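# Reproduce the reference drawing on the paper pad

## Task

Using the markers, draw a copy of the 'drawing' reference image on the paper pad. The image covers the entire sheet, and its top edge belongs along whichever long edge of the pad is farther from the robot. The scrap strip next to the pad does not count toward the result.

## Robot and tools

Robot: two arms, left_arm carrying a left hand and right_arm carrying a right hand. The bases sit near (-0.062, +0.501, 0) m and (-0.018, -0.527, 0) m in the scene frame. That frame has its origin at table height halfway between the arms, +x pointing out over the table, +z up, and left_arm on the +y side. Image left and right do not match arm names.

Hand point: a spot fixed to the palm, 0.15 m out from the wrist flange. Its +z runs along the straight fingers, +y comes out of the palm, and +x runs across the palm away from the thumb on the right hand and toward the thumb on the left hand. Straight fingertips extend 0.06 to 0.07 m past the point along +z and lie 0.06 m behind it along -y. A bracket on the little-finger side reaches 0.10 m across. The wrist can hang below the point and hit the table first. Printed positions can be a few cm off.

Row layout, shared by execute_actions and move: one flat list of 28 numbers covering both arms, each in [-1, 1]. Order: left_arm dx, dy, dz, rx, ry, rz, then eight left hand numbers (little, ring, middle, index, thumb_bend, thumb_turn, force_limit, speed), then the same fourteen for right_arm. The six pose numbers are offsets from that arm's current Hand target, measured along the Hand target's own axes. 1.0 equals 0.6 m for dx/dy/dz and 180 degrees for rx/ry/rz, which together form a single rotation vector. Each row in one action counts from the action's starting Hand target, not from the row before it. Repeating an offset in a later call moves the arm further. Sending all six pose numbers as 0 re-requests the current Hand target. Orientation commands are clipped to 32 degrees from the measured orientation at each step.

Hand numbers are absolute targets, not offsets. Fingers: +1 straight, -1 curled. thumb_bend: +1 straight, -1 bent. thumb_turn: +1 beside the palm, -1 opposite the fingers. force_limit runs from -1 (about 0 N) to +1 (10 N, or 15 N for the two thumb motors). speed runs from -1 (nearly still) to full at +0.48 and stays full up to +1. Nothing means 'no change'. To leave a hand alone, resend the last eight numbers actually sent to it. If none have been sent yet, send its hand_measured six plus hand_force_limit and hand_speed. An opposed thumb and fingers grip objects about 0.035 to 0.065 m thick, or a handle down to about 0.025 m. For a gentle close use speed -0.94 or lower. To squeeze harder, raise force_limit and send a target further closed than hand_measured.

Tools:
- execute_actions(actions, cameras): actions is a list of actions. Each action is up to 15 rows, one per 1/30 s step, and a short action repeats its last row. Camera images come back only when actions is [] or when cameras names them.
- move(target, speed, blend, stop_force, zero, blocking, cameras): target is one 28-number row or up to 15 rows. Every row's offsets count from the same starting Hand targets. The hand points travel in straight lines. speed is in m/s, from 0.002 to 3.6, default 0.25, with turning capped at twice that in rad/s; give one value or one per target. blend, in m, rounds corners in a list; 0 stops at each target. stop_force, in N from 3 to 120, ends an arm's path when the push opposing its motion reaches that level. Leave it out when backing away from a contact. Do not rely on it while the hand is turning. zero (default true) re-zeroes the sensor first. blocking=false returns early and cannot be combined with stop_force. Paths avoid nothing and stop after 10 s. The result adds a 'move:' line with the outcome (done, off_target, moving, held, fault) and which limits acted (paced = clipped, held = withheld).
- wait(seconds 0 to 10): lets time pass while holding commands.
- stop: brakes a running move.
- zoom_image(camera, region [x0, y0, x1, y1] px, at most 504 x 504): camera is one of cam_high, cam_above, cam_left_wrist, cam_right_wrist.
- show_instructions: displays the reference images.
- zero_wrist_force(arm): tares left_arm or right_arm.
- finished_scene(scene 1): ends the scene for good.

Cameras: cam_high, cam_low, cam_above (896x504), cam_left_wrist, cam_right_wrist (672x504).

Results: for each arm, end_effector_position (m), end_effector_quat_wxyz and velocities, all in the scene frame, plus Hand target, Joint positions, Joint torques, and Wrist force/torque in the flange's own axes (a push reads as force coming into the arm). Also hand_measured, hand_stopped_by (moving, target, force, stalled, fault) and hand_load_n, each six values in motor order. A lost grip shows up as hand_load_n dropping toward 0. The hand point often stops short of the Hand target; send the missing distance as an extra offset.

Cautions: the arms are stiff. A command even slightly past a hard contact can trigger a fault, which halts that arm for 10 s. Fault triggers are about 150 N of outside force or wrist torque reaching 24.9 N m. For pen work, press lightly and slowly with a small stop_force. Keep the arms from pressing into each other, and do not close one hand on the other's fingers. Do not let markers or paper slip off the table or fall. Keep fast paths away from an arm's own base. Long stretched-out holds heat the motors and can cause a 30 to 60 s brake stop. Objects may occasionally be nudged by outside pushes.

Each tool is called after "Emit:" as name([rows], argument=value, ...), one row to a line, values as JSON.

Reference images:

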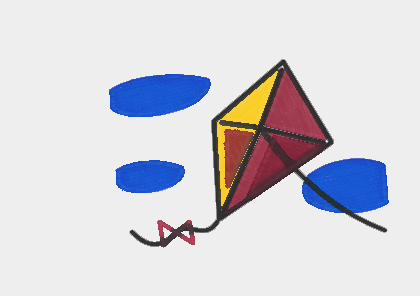

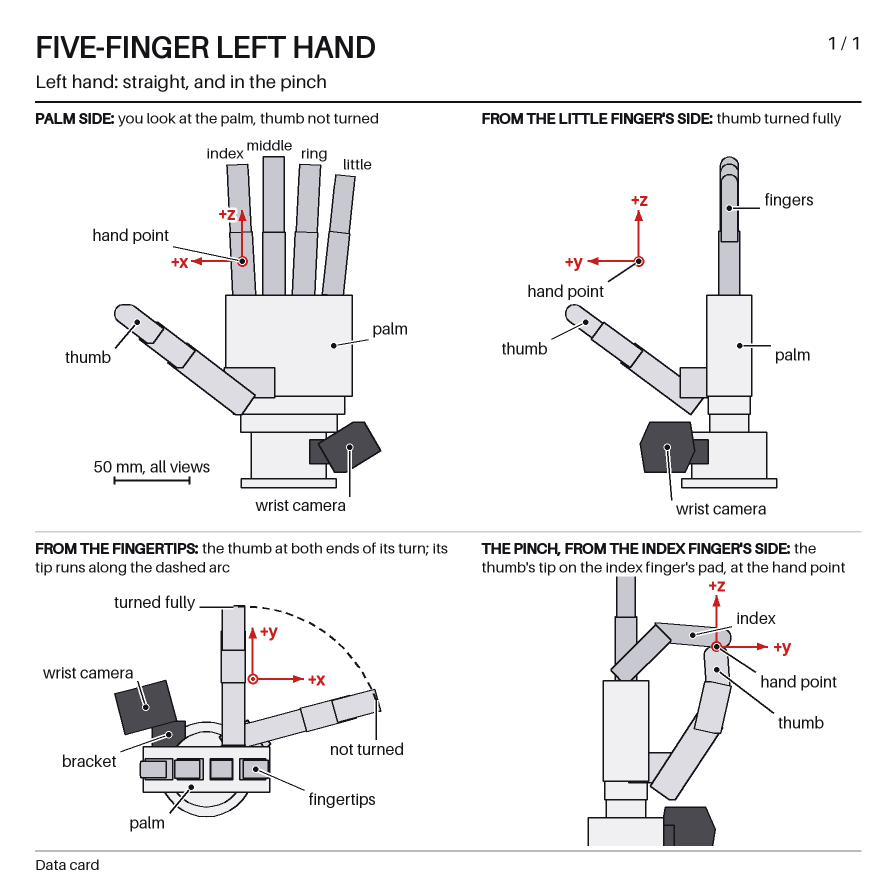

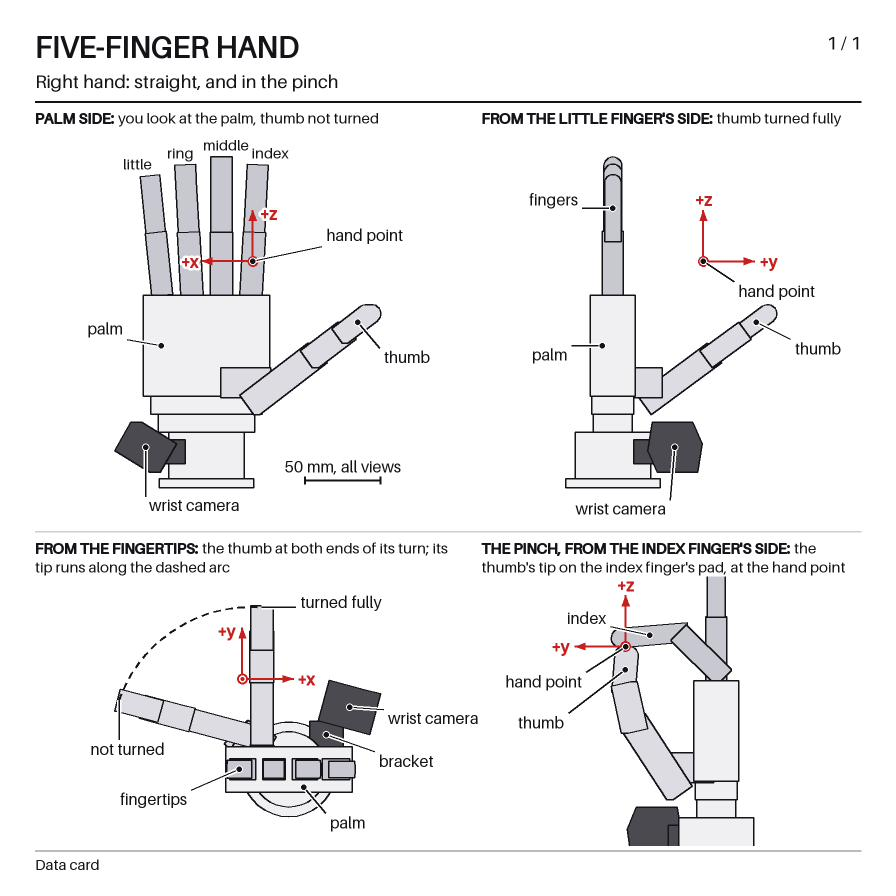

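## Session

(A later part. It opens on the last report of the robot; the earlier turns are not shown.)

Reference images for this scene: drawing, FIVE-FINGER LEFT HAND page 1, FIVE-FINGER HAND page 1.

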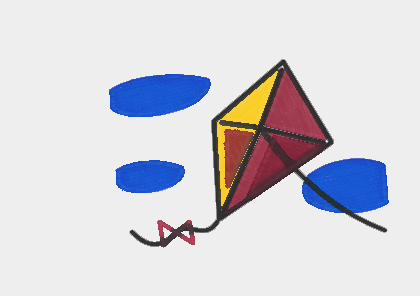

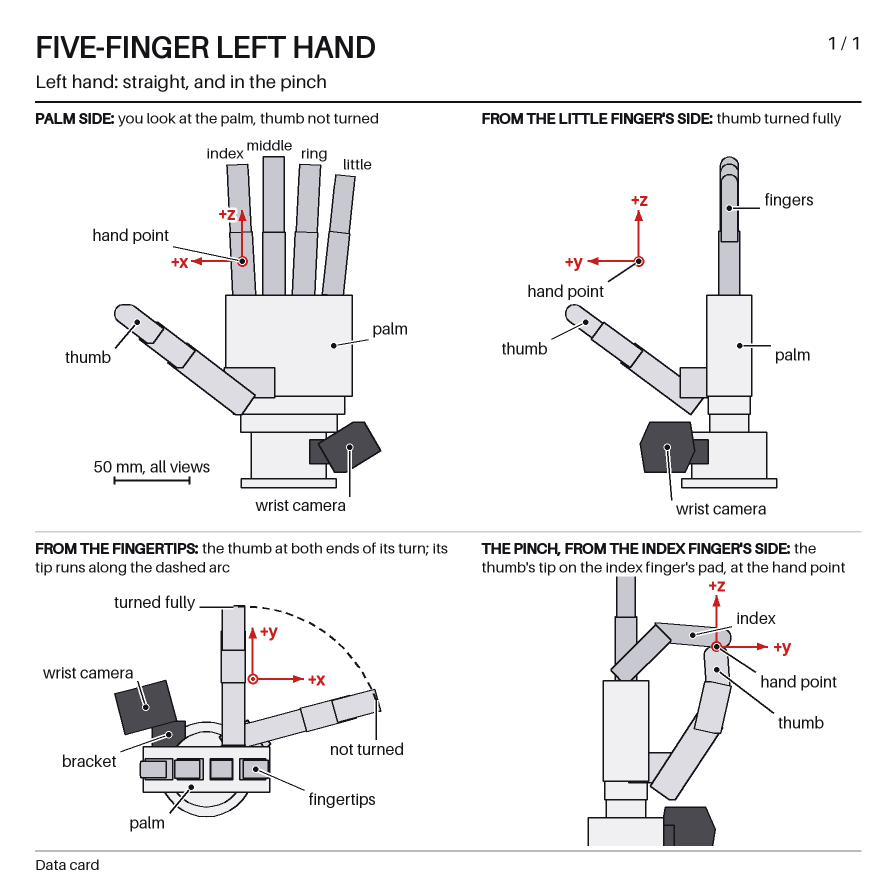

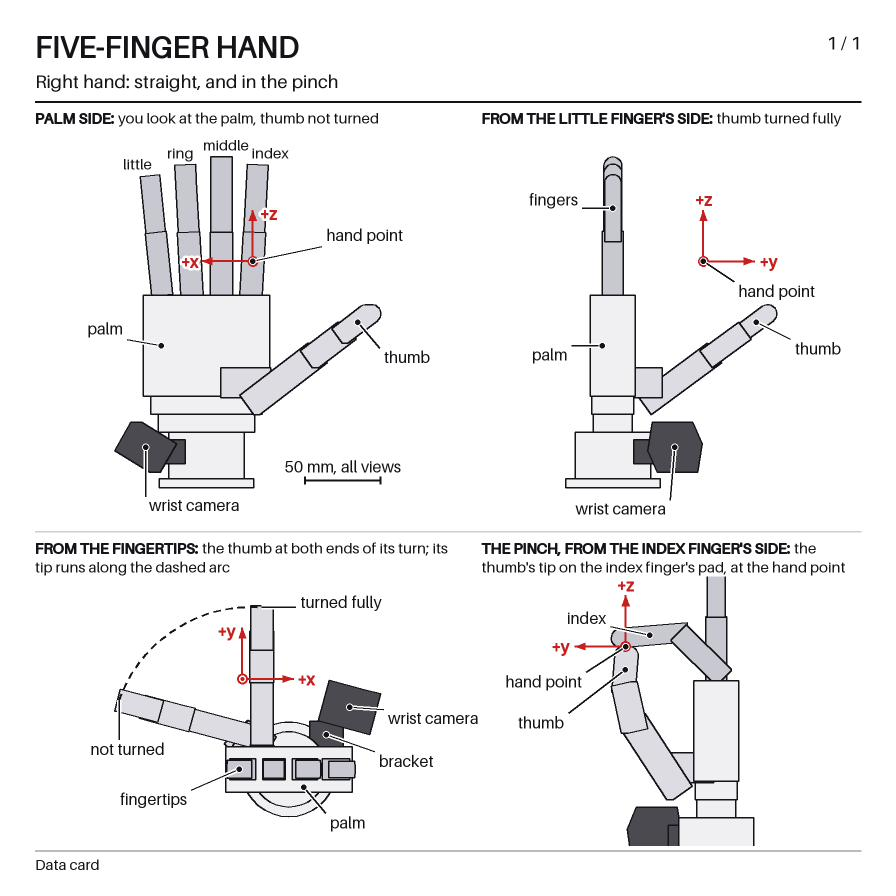

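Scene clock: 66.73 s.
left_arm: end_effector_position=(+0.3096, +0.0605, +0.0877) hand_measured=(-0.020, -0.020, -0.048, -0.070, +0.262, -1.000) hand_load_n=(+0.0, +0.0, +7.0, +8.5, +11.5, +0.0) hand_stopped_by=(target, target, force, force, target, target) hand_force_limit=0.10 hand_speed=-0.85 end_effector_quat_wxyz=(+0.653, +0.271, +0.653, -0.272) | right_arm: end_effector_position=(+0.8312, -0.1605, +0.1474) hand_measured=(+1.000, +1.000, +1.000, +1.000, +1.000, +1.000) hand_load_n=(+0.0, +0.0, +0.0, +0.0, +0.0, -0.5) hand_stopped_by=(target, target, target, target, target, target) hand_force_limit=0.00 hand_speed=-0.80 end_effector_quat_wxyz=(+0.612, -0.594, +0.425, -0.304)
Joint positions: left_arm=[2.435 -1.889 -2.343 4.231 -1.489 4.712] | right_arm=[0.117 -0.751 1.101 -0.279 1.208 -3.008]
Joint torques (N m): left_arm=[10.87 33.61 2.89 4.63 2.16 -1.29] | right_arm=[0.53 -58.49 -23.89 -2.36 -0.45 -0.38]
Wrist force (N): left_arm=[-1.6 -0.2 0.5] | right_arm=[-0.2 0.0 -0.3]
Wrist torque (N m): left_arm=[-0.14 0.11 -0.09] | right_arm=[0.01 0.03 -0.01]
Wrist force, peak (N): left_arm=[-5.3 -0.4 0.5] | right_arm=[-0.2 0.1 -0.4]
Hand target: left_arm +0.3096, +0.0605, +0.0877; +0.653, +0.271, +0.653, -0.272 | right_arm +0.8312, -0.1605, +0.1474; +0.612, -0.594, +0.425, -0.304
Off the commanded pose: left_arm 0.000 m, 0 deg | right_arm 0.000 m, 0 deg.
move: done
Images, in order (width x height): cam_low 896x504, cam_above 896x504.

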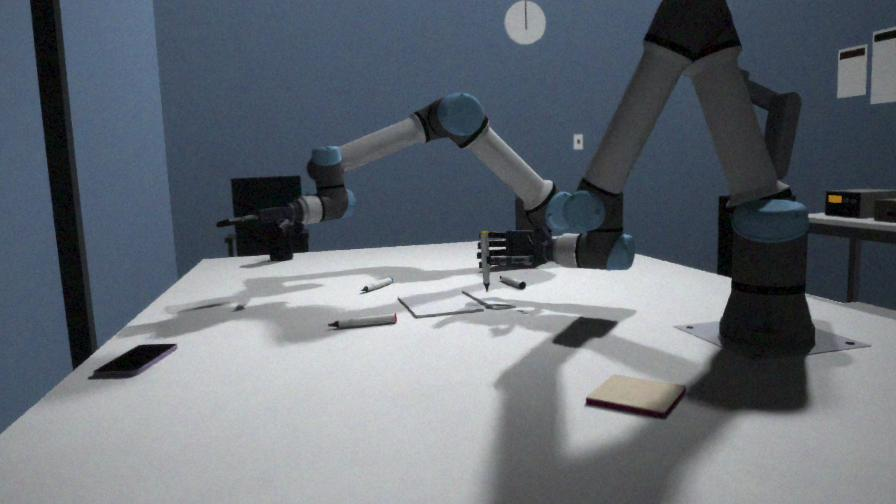

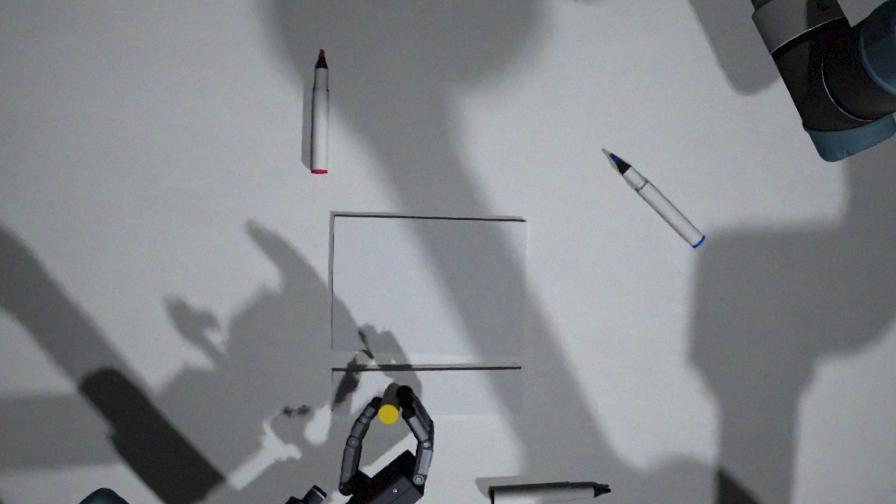

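Emit:
move(target=[0.0233, 0, 0, 0, 0, 0, -0.02, -0.02, -0.35, -0.35, 0.26, -1, 0.1, -0.85, 0, 0, 0, 0, 0, 0, 1, 1, 1, 1, 1, 1, 0, -0.8], speed=0.1)

Emit:
move(target=[0.025, 0, 0, 0, 0, 0, -0.02, -0.02, -0.35, -0.35, 0.26, -1, 0.1, -0.85, 0, 0, 0, 0, 0, 0, 1, 1, 1, 1, 1, 1, 0, -0.8], speed=0.006, stop_force=3)

Scene clock: 68.27 s.
left_arm: end_effector_position=(+0.3096, +0.0605, +0.0738) hand_measured=(-0.020, -0.020, -0.048, -0.070, +0.262, -1.000) hand_load_n=(+0.0, +0.0, +7.0, +8.5, +12.0, -0.5) hand_stopped_by=(target, target, force, force, target, target) hand_force_limit=0.10 hand_speed=-0.85 end_effector_quat_wxyz=(+0.653, +0.271, +0.653, -0.272) | right_arm: end_effector_position=(+0.8312, -0.1605, +0.1474) hand_measured=(+1.000, +1.000, +1.000, +1.000, +1.000, +1.000) hand_load_n=(+0.0, +0.0, +0.0, +0.0, +0.0, +0.0) hand_stopped_by=(target, target, target, target, target, target) hand_force_limit=0.00 hand_speed=-0.80 end_effector_quat_wxyz=(+0.612, -0.594, +0.425, -0.304)
Joint positions: left_arm=[2.435 -1.93 -2.348 4.278 -1.489 4.712] | right_arm=[0.117 -0.751 1.101 -0.279 1.208 -3.008]
Joint torques (N m): left_arm=[8.1 16.34 1.81 4.56 1.5 -1.02] | right_arm=[0.22 -59.07 -23.6 -2.44 -0.45 -0.4]
Wrist force (N): left_arm=[-1.9 -0.1 0.3] | right_arm=[0.0 0.2 -0.3]
Wrist torque (N m): left_arm=[-0.10 0.14 -0.11] | right_arm=[0.05 0.01 0.01]
Wrist force, peak (N): left_arm=[-1.9 -0.7 0.2] | right_arm=[-0.1 -0.2 -0.4]
Hand target: left_arm +0.3096, +0.0605, +0.0738; +0.653, +0.271, +0.653, -0.272 | right_arm +0.8312, -0.1605, +0.1474; +0.612, -0.594, +0.425, -0.304
Off the commanded pose: left_arm 0.000 m, 0 deg | right_arm 0.000 m, 0 deg.
move: done

Scene clock: 70.33 s.
left_arm: end_effector_position=(+0.3096, +0.0605, +0.0679) hand_measured=(-0.020, -0.020, -0.048, -0.070, +0.262, -1.000) hand_load_n=(+0.0, +0.0, +7.0, +8.5, +11.5, -1.0) hand_stopped_by=(target, target, force, force, target, target) hand_force_limit=0.10 hand_speed=-0.85 end_effector_quat_wxyz=(+0.653, +0.271, +0.653, -0.272) | right_arm: end_effector_position=(+0.8312, -0.1605, +0.1474) hand_measured=(+1.000, +1.000, +1.000, +1.000, +1.000, +1.000) hand_load_n=(+0.0, +0.0, +0.0, +0.0, +0.0, -0.5) hand_stopped_by=(target, target, target, target, target, target) hand_force_limit=0.00 hand_speed=-0.80 end_effector_quat_wxyz=(+0.612, -0.594, +0.425, -0.304)
Joint positions: left_arm=[2.435 -1.948 -2.35 4.298 -1.489 4.712] | right_arm=[0.117 -0.751 1.101 -0.279 1.208 -3.008]
Joint torques (N m): left_arm=[0.96 32.74 11.63 -2.26 -0.76 0.28] | right_arm=[-0.5 -58.89 -23.56 -2.47 -0.26 -0.33]
Wrist force (N): left_arm=[-4.8 -0.3 0.6] | right_arm=[0.0 0.0 -0.2]
Wrist torque (N m): left_arm=[-0.10 0.08 -0.06] | right_arm=[0.00 0.01 0.00]
Wrist force, peak (N): left_arm=[-6.4 -0.4 0.7] | right_arm=[-0.1 0.2 -0.6]
Hand target: left_arm +0.3096, +0.0605, +0.0680; +0.653, +0.271, +0.653, -0.272 (not the last commanded pose) | right_arm +0.8312, -0.1605, +0.1474; +0.612, -0.594, +0.425, -0.304
Off the commanded pose: left_arm 0.009 m, 0 deg | right_arm 0.000 m, 0 deg.
move: contact (left_arm)

Emit:
move([
  [0, -0.04714, 0.04714, 0, 0, 0, -0.02, -0.02, -0.35, -0.35, 0.26, -1, 0.1, -0.85, 0, 0, 0, 0, 0, 0, 1, 1, 1, 1, 1, 1, 0, -0.8],
  [-0.05, -0.04714, 0.04714, 0, 0, 0, -0.02, -0.02, -0.35, -0.35, 0.26, -1, 0.1, -0.85, 0, 0, 0, 0, 0, 0, 1, 1, 1, 1, 1, 1, 0, -0.8],
], speed=0.04)

Emit:
move(target=[-0.05, 0, -0.22, 0, 0, 0, -0.02, -0.02, -0.35, -0.35, 0.26, -1, 0.1, -0.85, 0, 0, 0, 0, 0, 0, 1, 1, 1, 1, 1, 1, 0, -0.8], speed=0.2, cameras=["cam_above", "cam_left_wrist"])

Emit:
zoom_image(camera="cam_above", region=[320, 350, 540, 430])

Scene clock: 73.33 s.
left_arm: end_effector_position=(+0.3095, +0.0205, +0.0979) hand_measured=(-0.020, -0.020, -0.048, -0.070, +0.262, -1.000) hand_load_n=(+0.0, +0.0, +7.0, +8.5, +12.0, -0.5) hand_stopped_by=(target, target, force, force, target, target) hand_force_limit=0.10 hand_speed=-0.85 end_effector_quat_wxyz=(+0.653, +0.271, +0.653, -0.272) | right_arm: end_effector_position=(+0.8312, -0.1605, +0.1474) hand_measured=(+1.000, +1.000, +1.000, +1.000, +1.000, +1.000) hand_load_n=(+0.0, +0.0, +0.0, +0.0, +0.0, -0.5) hand_stopped_by=(target, target, target, target, target, target) hand_force_limit=0.00 hand_speed=-0.80 end_effector_quat_wxyz=(+0.612, -0.594, +0.425, -0.304)
Joint positions: left_arm=[2.347 -1.922 -2.234 4.156 -1.576 4.712] | right_arm=[0.117 -0.751 1.101 -0.279 1.208 -3.008]
Joint torques (N m): left_arm=[-7.11 35.03 18.4 -1.41 -2.34 0.91] | right_arm=[0.46 -59.16 -23.02 -2.66 -0.31 -0.2]
Wrist force (N): left_arm=[-1.8 -0.5 0.4] | right_arm=[-0.1 0.0 -0.3]
Wrist torque (N m): left_arm=[-0.17 0.13 -0.07] | right_arm=[0.02 0.02 0.00]
Wrist force, peak (N): left_arm=[-5.3 -0.3 0.5] | right_arm=[0.0 0.4 -0.6]
Hand target: left_arm +0.3095, +0.0205, +0.0980; +0.653, +0.271, +0.653, -0.272 | right_arm +0.8312, -0.1605, +0.1474; +0.612, -0.594, +0.425, -0.304
Off the commanded pose: left_arm 0.000 m, 0 deg | right_arm 0.000 m, 0 deg.
move: done

Scene clock: 74.63 s.
left_arm: end_effector_position=(+0.2164, +0.1140, +0.1280) hand_measured=(-0.020, -0.020, -0.048, -0.070, +0.262, -1.000) hand_load_n=(+0.0, +0.0, +7.0, +8.5, +12.0, +0.0) hand_stopped_by=(target, target, force, force, target, target) hand_force_limit=0.10 hand_speed=-0.85 end_effector_quat_wxyz=(+0.653, +0.271, +0.653, -0.272) | right_arm: end_effector_position=(+0.8312, -0.1605, +0.1474) hand_measured=(+1.000, +1.000, +1.000, +1.000, +1.000, +1.000) hand_load_n=(+0.0, +0.0, +0.0, +0.0, +0.0, -0.5) hand_stopped_by=(target, target, target, target, target, target) hand_force_limit=0.00 hand_speed=-0.80 end_effector_quat_wxyz=(+0.612, -0.594, +0.425, -0.304)
Joint positions: left_arm=[2.343 -1.59 -2.546 4.136 -1.58 4.712] | right_arm=[0.117 -0.751 1.101 -0.279 1.208 -3.008]
Joint torques (N m): left_arm=[11.55 21.22 3.93 -1.39 2.3 -1.36] | right_arm=[-0.55 -58.94 -23.02 -2.55 -0.32 -0.16]
Wrist force (N): left_arm=[-2.0 -0.3 0.0] | right_arm=[-0.1 -0.1 -0.4]
Wrist torque (N m): left_arm=[-0.11 0.15 -0.10] | right_arm=[0.00 0.03 -0.01]
Wrist force, peak (N): left_arm=[-2.2 -0.3 -0.9] | right_arm=[-0.2 0.0 -0.5]
Hand target: left_arm +0.2164, +0.1141, +0.1280; +0.653, +0.271, +0.653, -0.272 | right_arm +0.8312, -0.1605, +0.1474; +0.612, -0.594, +0.425, -0.304
Off the commanded pose: left_arm 0.000 m, 0 deg | right_arm 0.000 m, 0 deg.
move: done
Images, in order (width x height): cam_above 896x504, cam_left_wrist 672x504.

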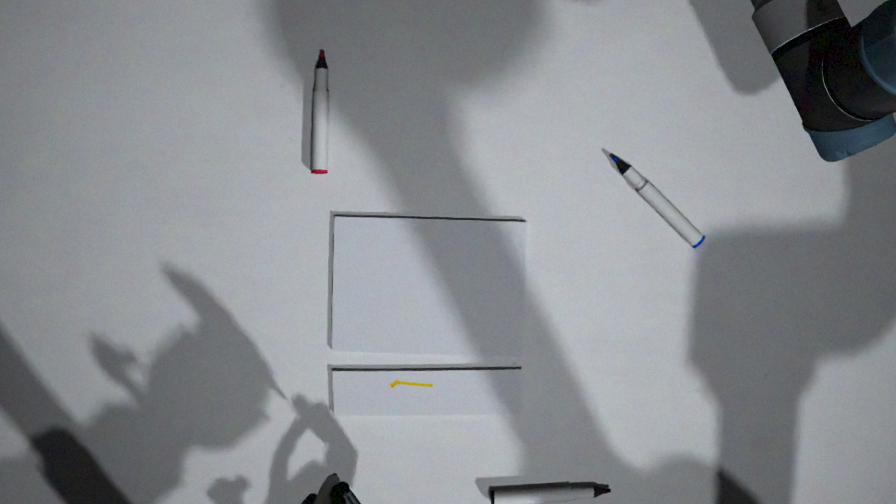

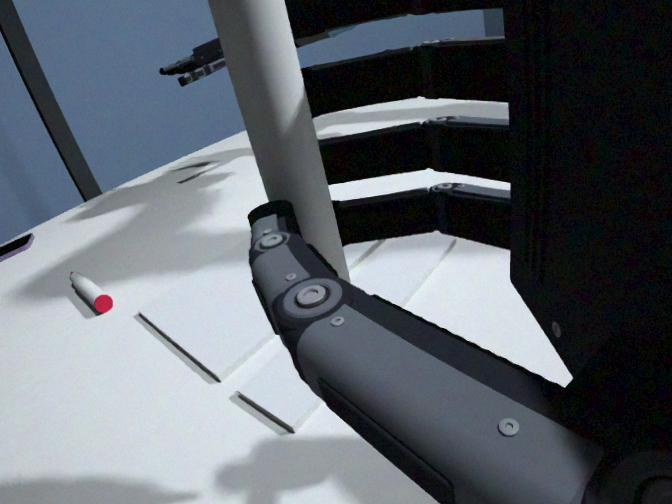

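Scaled by 2.291 from the camera's 896x504 image, which has a finer 1280x720 frame.

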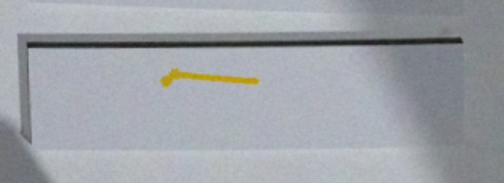

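Emit:
zoom_image(camera="cam_above", region=[320, 200, 380, 260])

Emit:
zoom_image(camera="cam_above", region=[490, 200, 550, 260])

Emit:
zoom_image(camera="cam_above", region=[490, 320, 550, 380])

Emit:
zoom_image(camera="cam_above", region=[310, 320, 370, 380])

Emit:
zoom_image(camera="cam_above", region=[380, 360, 440, 420])

Scaled by 8.400 from the camera's 896x504 image, which has a finer 1280x720 frame.

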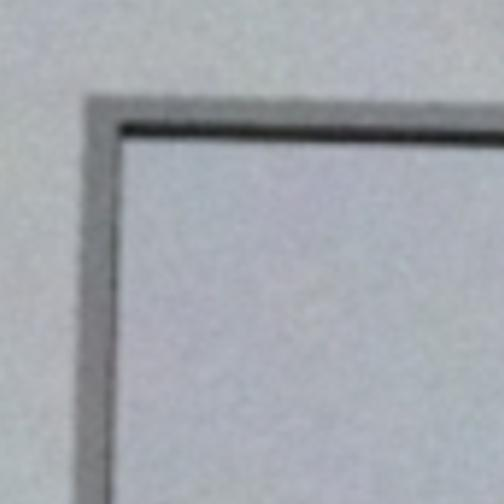

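Scaled by 8.400 from the camera's 896x504 image, which has a finer 1280x720 frame.

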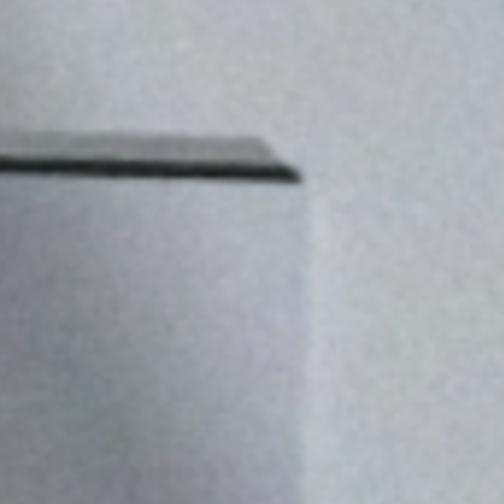

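Scaled by 8.400 from the camera's 896x504 image, which has a finer 1280x720 frame.

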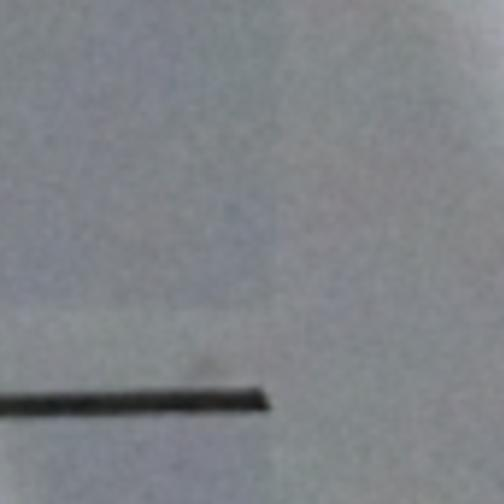

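Scaled by 8.400 from the camera's 896x504 image, which has a finer 1280x720 frame.

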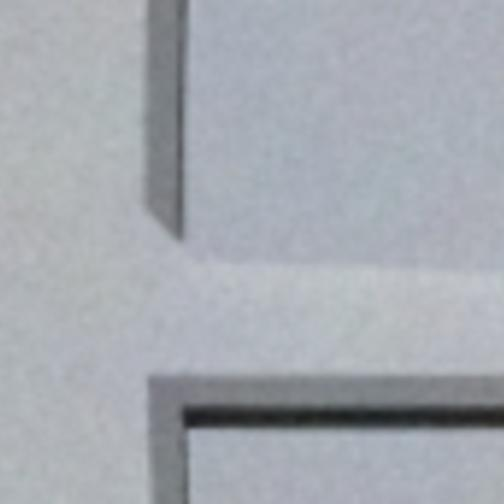

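Scaled by 8.400 from the camera's 896x504 image, which has a finer 1280x720 frame.

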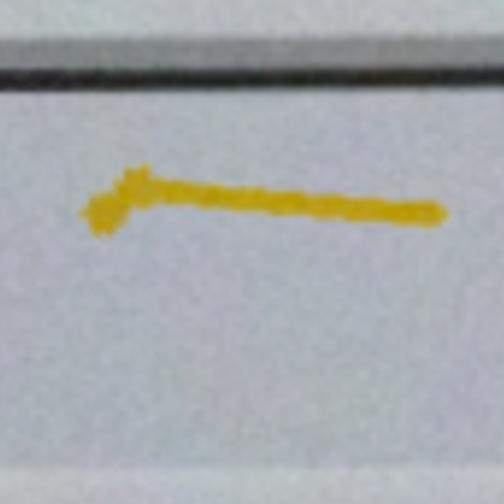

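Emit:
move([
  [0.0633, 0.1520, 0.4052, 0, 0, 0, -0.02, -0.02, -0.35, -0.35, 0.26, -1, 0.1, -0.85, 0, 0, 0, 0, 0, 0, 1, 1, 1, 1, 1, 1, 0, -0.8],
  [0.0917, 0.1520, 0.4052, 0, 0, 0, -0.02, -0.02, -0.35, -0.35, 0.26, -1, 0.1, -0.85, 0, 0, 0, 0, 0, 0, 1, 1, 1, 1, 1, 1, 0, -0.8],
  [0.11, 0.1520, 0.4052, 0, 0, 0, -0.02, -0.02, -0.35, -0.35, 0.26, -1, 0.1, -0.85, 0, 0, 0, 0, 0, 0, 1, 1, 1, 1, 1, 1, 0, -0.8],
], speed=[0.2, 0.05, 0.004], stop_force=3)

Scene clock: 83.83 s.
left_arm: end_effector_position=(+0.4525, +0.0060, +0.0682) hand_measured=(-0.020, -0.020, -0.048, -0.070, +0.262, -1.000) hand_load_n=(+0.0, +0.0, +7.0, +8.5, +12.0, -0.5) hand_stopped_by=(target, target, force, force, target, target) hand_force_limit=0.10 hand_speed=-0.85 end_effector_quat_wxyz=(+0.653, +0.271, +0.653, -0.272) | right_arm: end_effector_position=(+0.8312, -0.1605, +0.1474) hand_measured=(+1.000, +1.000, +1.000, +1.000, +1.000, +1.000) hand_load_n=(+0.0, +0.0, -0.5, +0.0, +0.0, +0.0) hand_stopped_by=(target, target, target, target, target, target) hand_force_limit=0.00 hand_speed=-0.80 end_effector_quat_wxyz=(+0.612, -0.594, +0.425, -0.304)
Joint positions: left_arm=[2.548 -2.13 -1.984 4.114 -1.375 4.712] | right_arm=[0.117 -0.751 1.101 -0.279 1.208 -3.008]
Joint torques (N m): left_arm=[4.36 41.82 12.41 -2.22 -1.15 0.54] | right_arm=[0.17 -58.91 -23.08 -2.9 -0.54 -0.08]
Wrist force (N): left_arm=[-4.6 -0.7 0.3] | right_arm=[-0.2 0.1 -0.4]
Wrist torque (N m): left_arm=[-0.16 0.04 -0.04] | right_arm=[0.04 0.04 -0.01]
Wrist force, peak (N): left_arm=[-5.7 -0.8 0.3] | right_arm=[-0.1 0.0 -0.5]
Hand target: left_arm +0.4525, +0.0060, +0.0682; +0.653, +0.271, +0.653, -0.272 (not the last commanded pose) | right_arm +0.8312, -0.1605, +0.1474; +0.612, -0.594, +0.425, -0.304
Off the commanded pose: left_arm 0.006 m, 0 deg | right_arm 0.000 m, 0 deg.
move: contact (left_arm); path passed 2 of 3 targets

Emit:
move([
  [-0.03, 0, 0, 0, 0, 0, -0.02, -0.02, -0.35, -0.35, 0.26, -1, 0.1, -0.85, 0, 0, 0, 0, 0, 0, 1, 1, 1, 1, 1, 1, 0, -0.8],
  [-0.03, -0.0493, -0.0981, 0, 0, 0, -0.02, -0.02, -0.35, -0.35, 0.26, -1, 0.1, -0.85, 0, 0, 0, 0, 0, 0, 1, 1, 1, 1, 1, 1, 0, -0.8],
  [-0.005, -0.0493, -0.0981, 0, 0, 0, -0.02, -0.02, -0.35, -0.35, 0.26, -1, 0.1, -0.85, 0, 0, 0, 0, 0, 0, 1, 1, 1, 1, 1, 1, 0, -0.8],
], speed=[0.1, 0.2, 0.05])

Emit:
move(target=[0.012, 0, 0, 0, 0, 0, -0.02, -0.02, -0.35, -0.35, 0.26, -1, 0.1, -0.85, 0, 0, 0, 0, 0, 0, 1, 1, 1, 1, 1, 1, 0, -0.8], speed=0.004, stop_force=3)

Scene clock: 86.50 s.
left_arm: end_effector_position=(+0.3901, +0.0269, +0.0713) hand_measured=(-0.020, -0.020, -0.048, -0.070, +0.262, -1.000) hand_load_n=(+0.0, +0.0, +7.0, +8.5, +11.5, -0.5) hand_stopped_by=(target, target, force, force, target, target) hand_force_limit=0.10 hand_speed=-0.85 end_effector_quat_wxyz=(+0.653, +0.271, +0.653, -0.272) | right_arm: end_effector_position=(+0.8312, -0.1605, +0.1474) hand_measured=(+1.000, +1.000, +1.000, +1.000, +1.000, +1.000) hand_load_n=(+0.0, +0.0, +0.0, +0.0, +0.0, -0.5) hand_stopped_by=(target, target, target, target, target, target) hand_force_limit=0.00 hand_speed=-0.80 end_effector_quat_wxyz=(+0.612, -0.594, +0.425, -0.304)
Joint positions: left_arm=[2.502 -2.041 -2.146 4.187 -1.421 4.712] | right_arm=[0.117 -0.751 1.101 -0.279 1.208 -3.008]
Joint torques (N m): left_arm=[-10.12 22.71 3.49 4.65 -2.54 -1.03] | right_arm=[0.07 -58.97 -23.64 -2.89 -0.33 -0.35]
Wrist force (N): left_arm=[-1.7 -0.2 0.2] | right_arm=[0.1 -0.1 -0.4]
Wrist torque (N m): left_arm=[-0.13 0.14 -0.09] | right_arm=[0.01 -0.01 0.00]
Wrist force, peak (N): left_arm=[-5.2 -0.6 0.4] | right_arm=[-0.1 0.2 -0.5]
Hand target: left_arm +0.3901, +0.0269, +0.0713; +0.653, +0.271, +0.653, -0.272 | right_arm +0.8312, -0.1605, +0.1474; +0.612, -0.594, +0.425, -0.304
Off the commanded pose: left_arm 0.000 m, 0 deg | right_arm 0.000 m, 0 deg.
move: done

Scene clock: 88.30 s.
left_arm: end_effector_position=(+0.3901, +0.0269, +0.0681) hand_measured=(-0.020, -0.020, -0.048, -0.070, +0.262, -1.000) hand_load_n=(+0.0, +0.0, +7.0, +8.5, +12.0, -1.0) hand_stopped_by=(target, target, force, force, target, target) hand_force_limit=0.10 hand_speed=-0.85 end_effector_quat_wxyz=(+0.653, +0.271, +0.653, -0.272) | right_arm: end_effector_position=(+0.8312, -0.1605, +0.1474) hand_measured=(+1.000, +1.000, +1.000, +1.000, +1.000, +1.000) hand_load_n=(+0.0, +0.0, +0.0, +0.0, +0.0, -0.5) hand_stopped_by=(target, target, target, target, target, target) hand_force_limit=0.00 hand_speed=-0.80 end_effector_quat_wxyz=(+0.612, -0.594, +0.425, -0.304)
Joint positions: left_arm=[2.502 -2.049 -2.147 4.196 -1.421 4.712] | right_arm=[0.117 -0.751 1.101 -0.279 1.208 -3.008]
Joint torques (N m): left_arm=[-10.02 37.63 10.17 -2.44 -2.63 -1.07] | right_arm=[-0.4 -58.6 -24.34 -2.81 -0.47 -0.33]
Wrist force (N): left_arm=[-5.4 -0.4 0.4] | right_arm=[0.0 -0.1 -0.2]
Wrist torque (N m): left_arm=[-0.14 0.12 -0.06] | right_arm=[0.01 0.01 0.00]
Wrist force, peak (N): left_arm=[-6.3 -0.5 0.8] | right_arm=[-0.1 0.0 -0.5]
Hand target: left_arm +0.3901, +0.0269, +0.0681; +0.653, +0.271, +0.653, -0.272 (not the last commanded pose) | right_arm +0.8312, -0.1605, +0.1474; +0.612, -0.594, +0.425, -0.304
Off the commanded pose: left_arm 0.004 m, 0 deg | right_arm 0.000 m, 0 deg.
move: contact (left_arm)

Emit:
move([
  [-0.03, 0, 0, 0, 0, 0, -0.02, -0.02, -0.35, -0.35, 0.26, -1, 0.1, -0.85, 0, 0, 0, 0, 0, 0, 1, 1, 1, 1, 1, 1, 0, -0.8],
  [-0.03, -0.2027, 0.0021, 0, 0, 0, -0.02, -0.02, -0.35, -0.35, 0.26, -1, 0.1, -0.85, 0, 0, 0, 0, 0, 0, 1, 1, 1, 1, 1, 1, 0, -0.8],
  [0, -0.2027, 0.0021, 0, 0, 0, -0.02, -0.02, -0.35, -0.35, 0.26, -1, 0.1, -0.85, 0, 0, 0, 0, 0, 0, 1, 1, 1, 1, 1, 1, 0, -0.8],
  [-0.03, -0.2027, 0.0021, 0, 0, 0, -0.02, -0.02, -0.35, -0.35, 0.26, -1, 0.1, -0.85, 0, 0, 0, 0, 0, 0, 1, 1, 1, 1, 1, 1, 0, -0.8],
  [-0.03, 0.0148, -0.2046, 0, 0, 0, -0.02, -0.02, -0.35, -0.35, 0.26, -1, 0.1, -0.85, 0, 0, 0, 0, 0, 0, 1, 1, 1, 1, 1, 1, 0, -0.8],
  [0, 0.0148, -0.2046, 0, 0, 0, -0.02, -0.02, -0.35, -0.35, 0.26, -1, 0.1, -0.85, 0, 0, 0, 0, 0, 0, 1, 1, 1, 1, 1, 1, 0, -0.8],
  [-0.05, 0.0148, -0.2046, 0, 0, 0, -0.02, -0.02, -0.35, -0.35, 0.26, -1, 0.1, -0.85, 0, 0, 0, 0, 0, 0, 1, 1, 1, 1, 1, 1, 0, -0.8],
  [-0.15, 0.0148, -0.3546, 0, 0, 0, -0.02, -0.02, -0.35, -0.35, 0.26, -1, 0.1, -0.85, 0, 0, 0, 0, 0, 0, 1, 1, 1, 1, 1, 1, 0, -0.8],
], speed=[0.1, 0.2, 0.04, 0.1, 0.2, 0.04, 0.1, 0.2], cameras=["cam_above"])

Emit:
zoom_image(camera="cam_above", region=[320, 360, 380, 420])

Emit:
zoom_image(camera="cam_above", region=[480, 360, 540, 420])

Emit:
zoom_image(camera="cam_above", region=[400, 230, 500, 330])

Scene clock: 96.27 s.
left_arm: end_effector_position=(+0.2463, +0.1840, +0.1581) hand_measured=(-0.020, -0.020, -0.048, -0.070, +0.262, -1.000) hand_load_n=(+0.0, +0.0, +7.0, +8.5, +12.0, -0.5) hand_stopped_by=(target, target, force, force, target, target) hand_force_limit=0.10 hand_speed=-0.85 end_effector_quat_wxyz=(+0.653, +0.271, +0.653, -0.272) | right_arm: end_effector_position=(+0.8312, -0.1605, +0.1474) hand_measured=(+1.000, +1.000, +1.000, +1.000, +1.000, +1.000) hand_load_n=(+0.0, +0.0, +0.0, +0.0, +0.0, -0.5) hand_stopped_by=(target, target, target, target, target, target) hand_force_limit=0.00 hand_speed=-0.80 end_effector_quat_wxyz=(+0.612, -0.594, +0.425, -0.304)
Joint positions: left_arm=[2.745 -1.283 -2.659 3.942 -1.178 4.712] | right_arm=[0.117 -0.751 1.101 -0.279 1.208 -3.008]
Joint torques (N m): left_arm=[10.08 11.45 6.97 -1.28 1.94 1.49] | right_arm=[-0.17 -58.61 -23.52 -3.2 -0.39 -0.38]
Wrist force (N): left_arm=[-1.7 -0.2 0.1] | right_arm=[-0.1 0.0 -0.2]
Wrist torque (N m): left_arm=[-0.12 0.11 -0.12] | right_arm=[0.02 0.03 -0.01]
Wrist force, peak (N): left_arm=[-5.5 -0.7 0.4] | right_arm=[-0.2 0.0 -0.6]
Hand target: left_arm +0.2463, +0.1840, +0.1581; +0.653, +0.271, +0.653, -0.272 | right_arm +0.8312, -0.1605, +0.1474; +0.612, -0.594, +0.425, -0.304
Off the commanded pose: left_arm 0.000 m, 0 deg | right_arm 0.000 m, 0 deg.
move: done
Images, in order (width x height): cam_above 896x504.

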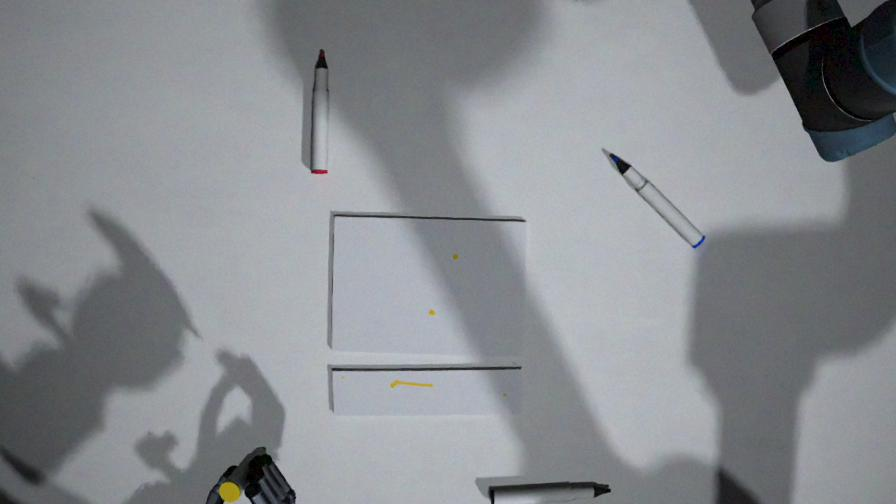

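Scaled by 8.400 from the camera's 896x504 image, which has a finer 1280x720 frame.

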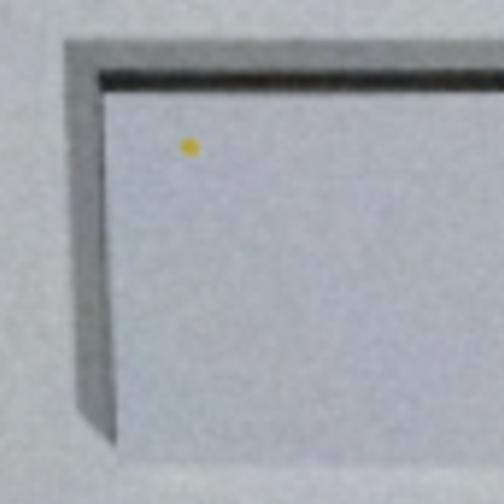

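Scaled by 8.400 from the camera's 896x504 image, which has a finer 1280x720 frame.

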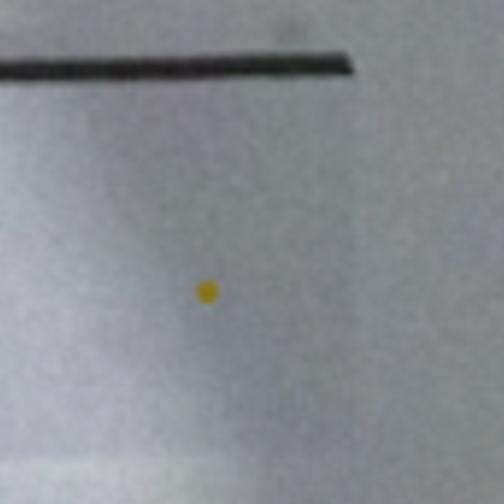

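Scaled by 5.040 from the camera's 896x504 image, which has a finer 1280x720 frame.

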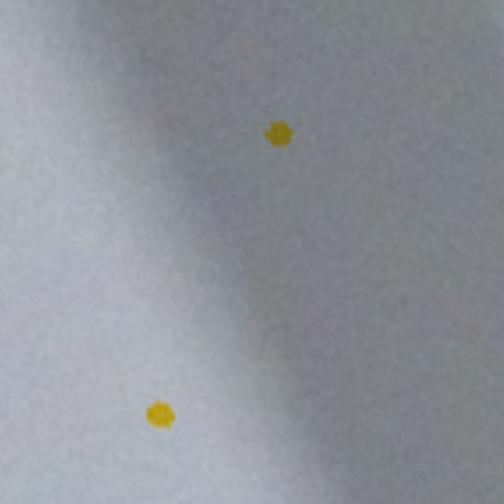

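Emit:
move(target=[0.1, -0.07757, 0.19884, 0, 0, 0, -0.02, -0.02, -0.35, -0.35, 0.26, -1, 0.1, -0.85, 0, 0, 0, 0, 0, 0, 1, 1, 1, 1, 1, 1, 0, -0.8], speed=0.25)

Emit:
move([
  [0.035, 0.06109, -0.0682, 0, 0, 0, -0.02, -0.02, -0.35, -0.35, 0.26, -1, 0.1, -0.85, 0, 0, 0, 0, 0, 0, 1, 1, 1, 1, 1, 1, 0, -0.8],
  [0.05, 0.06109, -0.0682, 0, 0, 0, -0.02, -0.02, -0.35, -0.35, 0.26, -1, 0.1, -0.85, 0, 0, 0, 0, 0, 0, 1, 1, 1, 1, 1, 1, 0, -0.8],
  [0.05, 0.00555, -0.0062, 0, 0, 0, -0.02, -0.02, -0.35, -0.35, 0.26, -1, 0.1, -0.85, 0, 0, 0, 0, 0, 0, 1, 1, 1, 1, 1, 1, 0, -0.8],
  [0.05, -0.00062, -0.01176, 0, 0, 0, -0.02, -0.02, -0.35, -0.35, 0.26, -1, 0.1, -0.85, 0, 0, 0, 0, 0, 0, 1, 1, 1, 1, 1, 1, 0, -0.8],
  [0.05, 0.05492, -0.07376, 0, 0, 0, -0.02, -0.02, -0.35, -0.35, 0.26, -1, 0.1, -0.85, 0, 0, 0, 0, 0, 0, 1, 1, 1, 1, 1, 1, 0, -0.8],
  [0.035, 0.05492, -0.07376, 0, 0, 0, -0.02, -0.02, -0.35, -0.35, 0.26, -1, 0.1, -0.85, 0, 0, 0, 0, 0, 0, 1, 1, 1, 1, 1, 1, 0, -0.8],
  [0, 0, 0, 0, 0, 0, -0.02, -0.02, -0.35, -0.35, 0.26, -1, 0.1, -0.85, 0, 0, 0, 0, 0, 0, 1, 1, 1, 1, 1, 1, 0, -0.8],
], speed=[0.2, 0.04, 0.06, 0.06, 0.06, 0.1, 0.2], blend=[0.002, 0.0003, 0.001, 0.001, 0.0003, 0.002, 0])

Emit:
move([
  [0.035, -0.06109, 0.0682, 0, 0, 0, -0.02, -0.02, -0.35, -0.35, 0.26, -1, 0.1, -0.85, 0, 0, 0, 0, 0, 0, 1, 1, 1, 1, 1, 1, 0, -0.8],
  [0.04933, -0.06109, 0.0682, 0, 0, 0, -0.02, -0.02, -0.35, -0.35, 0.26, -1, 0.1, -0.85, 0, 0, 0, 0, 0, 0, 1, 1, 1, 1, 1, 1, 0, -0.8],
  [0.04933, -0.11663, 0.1302, 0, 0, 0, -0.02, -0.02, -0.35, -0.35, 0.26, -1, 0.1, -0.85, 0, 0, 0, 0, 0, 0, 1, 1, 1, 1, 1, 1, 0, -0.8],
  [0.04933, -0.1228, 0.12464, 0, 0, 0, -0.02, -0.02, -0.35, -0.35, 0.26, -1, 0.1, -0.85, 0, 0, 0, 0, 0, 0, 1, 1, 1, 1, 1, 1, 0, -0.8],
  [0.04933, -0.06726, 0.06264, 0, 0, 0, -0.02, -0.02, -0.35, -0.35, 0.26, -1, 0.1, -0.85, 0, 0, 0, 0, 0, 0, 1, 1, 1, 1, 1, 1, 0, -0.8],
  [0.035, -0.06726, 0.06264, 0, 0, 0, -0.02, -0.02, -0.35, -0.35, 0.26, -1, 0.1, -0.85, 0, 0, 0, 0, 0, 0, 1, 1, 1, 1, 1, 1, 0, -0.8],
  [0.035, 0.03949, -0.03164, 0, 0, 0, -0.02, -0.02, -0.35, -0.35, 0.26, -1, 0.1, -0.85, 0, 0, 0, 0, 0, 0, 1, 1, 1, 1, 1, 1, 0, -0.8],
  [0.04967, 0.03949, -0.03164, 0, 0, 0, -0.02, -0.02, -0.35, -0.35, 0.26, -1, 0.1, -0.85, 0, 0, 0, 0, 0, 0, 1, 1, 1, 1, 1, 1, 0, -0.8],
  [0.04967, 0.01789, -0.05109, 0, 0, 0, -0.02, -0.02, -0.35, -0.35, 0.26, -1, 0.1, -0.85, 0, 0, 0, 0, 0, 0, 1, 1, 1, 1, 1, 1, 0, -0.8],
  [0.0, 0.01789, -0.05109, 0, 0, 0, -0.02, -0.02, -0.35, -0.35, 0.26, -1, 0.1, -0.85, 0, 0, 0, 0, 0, 0, 1, 1, 1, 1, 1, 1, 0, -0.8],
  [0.0, 0.07757, -0.19884, 0, 0, 0, -0.02, -0.02, -0.35, -0.35, 0.26, -1, 0.1, -0.85, 0, 0, 0, 0, 0, 0, 1, 1, 1, 1, 1, 1, 0, -0.8],
], speed=[0.2, 0.04, 0.06, 0.06, 0.06, 0.1, 0.2, 0.04, 0.06, 0.1, 0.25], blend=[0.002, 0.0003, 0.001, 0.001, 0.0003, 0.002, 0.002, 0.0003, 0.0003, 0.01, 0], cameras=["cam_above"])

Emit:
zoom_image(camera="cam_above", region=[325, 360, 425, 420])

Emit:
zoom_image(camera="cam_above", region=[425, 360, 525, 420])

Scene clock: 105.43 s.
left_arm: end_effector_position=(+0.2974, +0.0666, +0.0981) hand_measured=(-0.020, -0.020, -0.048, -0.070, +0.262, -1.000) hand_load_n=(+0.0, +0.0, +7.0, +8.5, +12.0, -0.5) hand_stopped_by=(target, target, force, force, target, target) hand_force_limit=0.10 hand_speed=-0.85 end_effector_quat_wxyz=(+0.653, +0.271, +0.653, -0.272) | right_arm: end_effector_position=(+0.8312, -0.1605, +0.1474) hand_measured=(+1.000, +1.000, +1.000, +1.000, +1.000, +1.000) hand_load_n=(+0.0, +0.0, +0.0, +0.0, +0.0, +0.0) hand_stopped_by=(target, target, target, target, target, target) hand_force_limit=0.00 hand_speed=-0.80 end_effector_quat_wxyz=(+0.612, -0.594, +0.425, -0.304)
Joint positions: left_arm=[2.424 -1.84 -2.368 4.209 -1.499 4.712] | right_arm=[0.117 -0.751 1.101 -0.279 1.208 -3.008]
Joint torques (N m): left_arm=[-10.95 12.91 17.39 4.59 -2.66 1.48] | right_arm=[0.27 -58.8 -24.22 -3.03 -0.38 -0.22]
Wrist force (N): left_arm=[-2.0 -0.5 0.2] | right_arm=[0.0 -0.2 -0.2]
Wrist torque (N m): left_arm=[-0.16 0.17 -0.20] | right_arm=[-0.02 0.00 0.00]
Wrist force, peak (N): left_arm=[-2.1 0.0 -0.9] | right_arm=[-0.2 0.2 -0.5]
Hand target: left_arm +0.2975, +0.0666, +0.0981; +0.653, +0.271, +0.653, -0.272 | right_arm +0.8312, -0.1605, +0.1474; +0.612, -0.594, +0.425, -0.304
Off the commanded pose: left_arm 0.000 m, 0 deg | right_arm 0.000 m, 0 deg.
move: done

Scene clock: 108.77 s.
left_arm: end_effector_position=(+0.2975, +0.0666, +0.0981) hand_measured=(-0.020, -0.020, -0.048, -0.070, +0.262, -1.000) hand_load_n=(+0.0, +0.0, +6.5, +8.5, +11.5, -0.5) hand_stopped_by=(target, target, force, force, target, target) hand_force_limit=0.10 hand_speed=-0.85 end_effector_quat_wxyz=(+0.653, +0.271, +0.653, -0.272) | right_arm: end_effector_position=(+0.8312, -0.1605, +0.1474) hand_measured=(+1.000, +1.000, +1.000, +1.000, +1.000, +1.000) hand_load_n=(+0.0, +0.0, +0.0, +0.0, +0.0, +0.0) hand_stopped_by=(target, target, target, target, target, target) hand_force_limit=0.00 hand_speed=-0.80 end_effector_quat_wxyz=(+0.612, -0.594, +0.425, -0.304)
Joint positions: left_arm=[2.424 -1.84 -2.368 4.209 -1.499 4.712] | right_arm=[0.117 -0.751 1.101 -0.279 1.208 -3.008]
Joint torques (N m): left_arm=[-10.53 14.04 18.42 -1.35 -2.41 1.47] | right_arm=[0.21 -58.29 -23.18 -3.38 -0.36 -0.34]
Wrist force (N): left_arm=[-2.0 -0.5 0.1] | right_arm=[0.0 -0.1 -0.4]
Wrist torque (N m): left_arm=[-0.15 0.17 -0.16] | right_arm=[0.01 0.01 0.00]
Wrist force, peak (N): left_arm=[-4.9 -0.9 1.0] | right_arm=[-0.1 -0.2 -0.5]
Hand target: left_arm +0.2975, +0.0666, +0.0981; +0.653, +0.271, +0.653, -0.272 | right_arm +0.8312, -0.1605, +0.1474; +0.612, -0.594, +0.425, -0.304
Off the commanded pose: left_arm 0.000 m, 0 deg | right_arm 0.000 m, 0 deg.
move: done

Scene clock: 113.70 s.
left_arm: end_effector_position=(+0.2463, +0.1839, +0.0981) hand_measured=(-0.020, -0.020, -0.048, -0.070, +0.262, -1.000) hand_load_n=(+0.0, +0.0, +6.5, +8.5, +11.5, -0.5) hand_stopped_by=(target, target, force, force, target, target) hand_force_limit=0.10 hand_speed=-0.85 end_effector_quat_wxyz=(+0.653, +0.271, +0.653, -0.272) | right_arm: end_effector_position=(+0.8312, -0.1605, +0.1474) hand_measured=(+1.000, +1.000, +1.000, +1.000, +1.000, +1.000) hand_load_n=(+0.0, +0.0, +0.0, +0.0, +0.0, +0.0) hand_stopped_by=(target, target, target, target, target, target) hand_force_limit=0.00 hand_speed=-0.80 end_effector_quat_wxyz=(+0.612, -0.594, +0.425, -0.304)
Joint positions: left_arm=[2.745 -1.557 -2.739 4.297 -1.178 4.712] | right_arm=[0.117 -0.751 1.101 -0.279 1.208 -3.008]
Joint torques (N m): left_arm=[11.08 17.39 1.73 -1.48 2.55 -1.27] | right_arm=[0.01 -57.81 -24.49 -3.39 -0.39 -0.27]
Wrist force (N): left_arm=[-1.7 -0.7 0.1] | right_arm=[-0.1 -0.1 -0.2]
Wrist torque (N m): left_arm=[-0.18 0.11 -0.10] | right_arm=[0.00 0.02 -0.01]
Wrist force, peak (N): left_arm=[-2.8 -0.8 1.6] | right_arm=[-0.1 0.2 -0.6]
Hand target: left_arm +0.2463, +0.1840, +0.0981; +0.653, +0.271, +0.653, -0.272 | right_arm +0.8312, -0.1605, +0.1474; +0.612, -0.594, +0.425, -0.304
Off the commanded pose: left_arm 0.000 m, 0 deg | right_arm 0.000 m, 0 deg.
move: done
Images, in order (width x height): cam_above 896x504.

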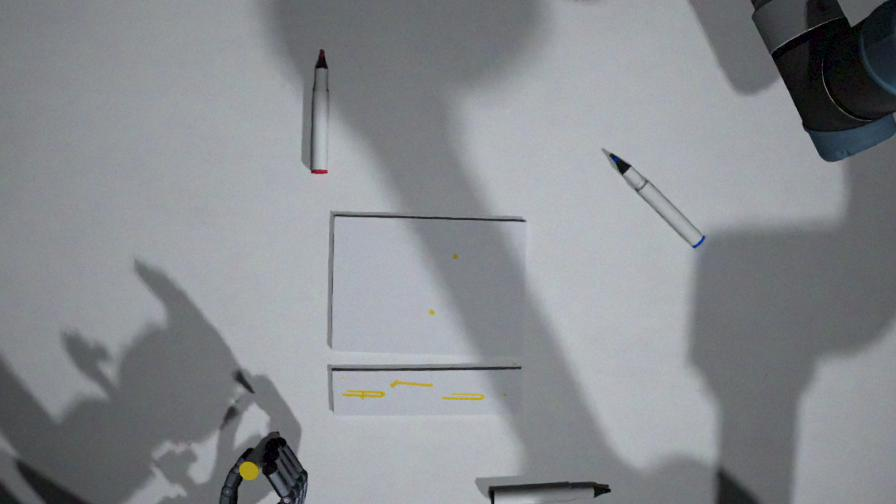

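Scaled by 5.040 from the camera's 896x504 image, which has a finer 1280x720 frame.

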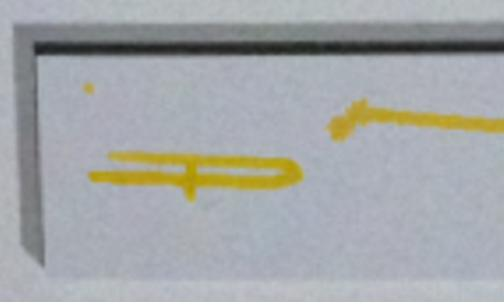

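Scaled by 5.040 from the camera's 896x504 image, which has a finer 1280x720 frame.

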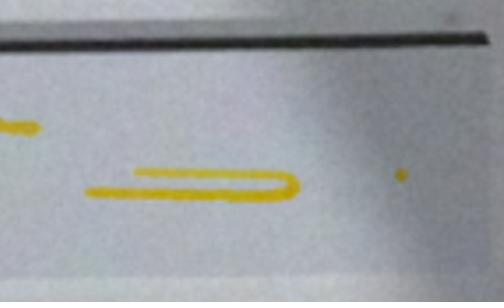

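Emit:
zoom_image(camera="cam_above", region=[335, 380, 395, 410])

Emit:
zoom_image(camera="cam_above", region=[435, 380, 495, 410])

Scaled by 8.400 from the camera's 896x504 image, which has a finer 1280x720 frame.

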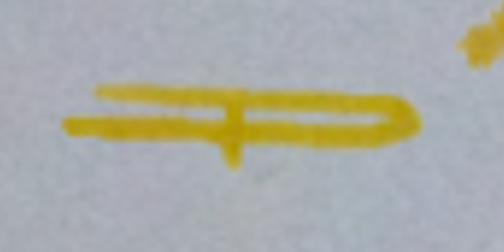

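Scaled by 8.400 from the camera's 896x504 image, which has a finer 1280x720 frame.

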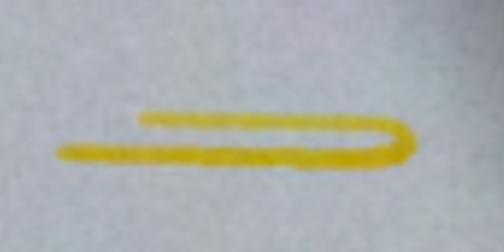

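Emit:
move(target=[0, 0.02427, 0.38015, 0, 0, 0, -0.02, -0.02, -0.35, -0.35, 0.26, -1, 0.1, -0.85, 0, 0, 0, 0, 0, 0, 1, 1, 1, 1, 1, 1, 0, -0.8], speed=0.25)

Scene clock: 122.10 s.
left_arm: end_effector_position=(+0.4175, +0.0326, +0.0981) hand_measured=(-0.020, -0.020, -0.048, -0.070, +0.262, -1.000) hand_load_n=(+0.0, +0.0, +6.5, +8.5, +11.5, -0.5) hand_stopped_by=(target, target, force, force, target, target) hand_force_limit=0.10 hand_speed=-0.85 end_effector_quat_wxyz=(+0.653, +0.271, +0.653, -0.272) | right_arm: end_effector_position=(+0.8312, -0.1605, +0.1474) hand_measured=(+1.000, +1.000, +1.000, +1.000, +1.000, +1.000) hand_load_n=(+0.0, +0.0, +0.0, +0.0, +0.0, +0.0) hand_stopped_by=(target, target, target, target, target, target) hand_force_limit=0.00 hand_speed=-0.80 end_effector_quat_wxyz=(+0.612, -0.594, +0.425, -0.304)
Joint positions: left_arm=[2.554 -1.997 -2.102 4.099 -1.369 4.712] | right_arm=[0.117 -0.751 1.101 -0.279 1.208 -3.008]
Joint torques (N m): left_arm=[-10.56 21.7 19.16 -1.45 -2.57 1.37] | right_arm=[-0.39 -58.15 -22.97 -3.47 -0.56 -0.21]
Wrist force (N): left_arm=[-1.8 -0.2 0.1] | right_arm=[0.0 -0.1 -0.4]
Wrist torque (N m): left_arm=[-0.12 0.13 -0.15] | right_arm=[0.01 0.01 0.00]
Wrist force, peak (N): left_arm=[-2.0 -0.5 1.3] | right_arm=[-0.3 -0.1 -0.5]
Hand target: left_arm +0.4175, +0.0325, +0.0981; +0.653, +0.271, +0.653, -0.272 | right_arm +0.8312, -0.1605, +0.1474; +0.612, -0.594, +0.425, -0.304
Off the commanded pose: left_arm 0.000 m, 0 deg | right_arm 0.000 m, 0 deg.
move: done


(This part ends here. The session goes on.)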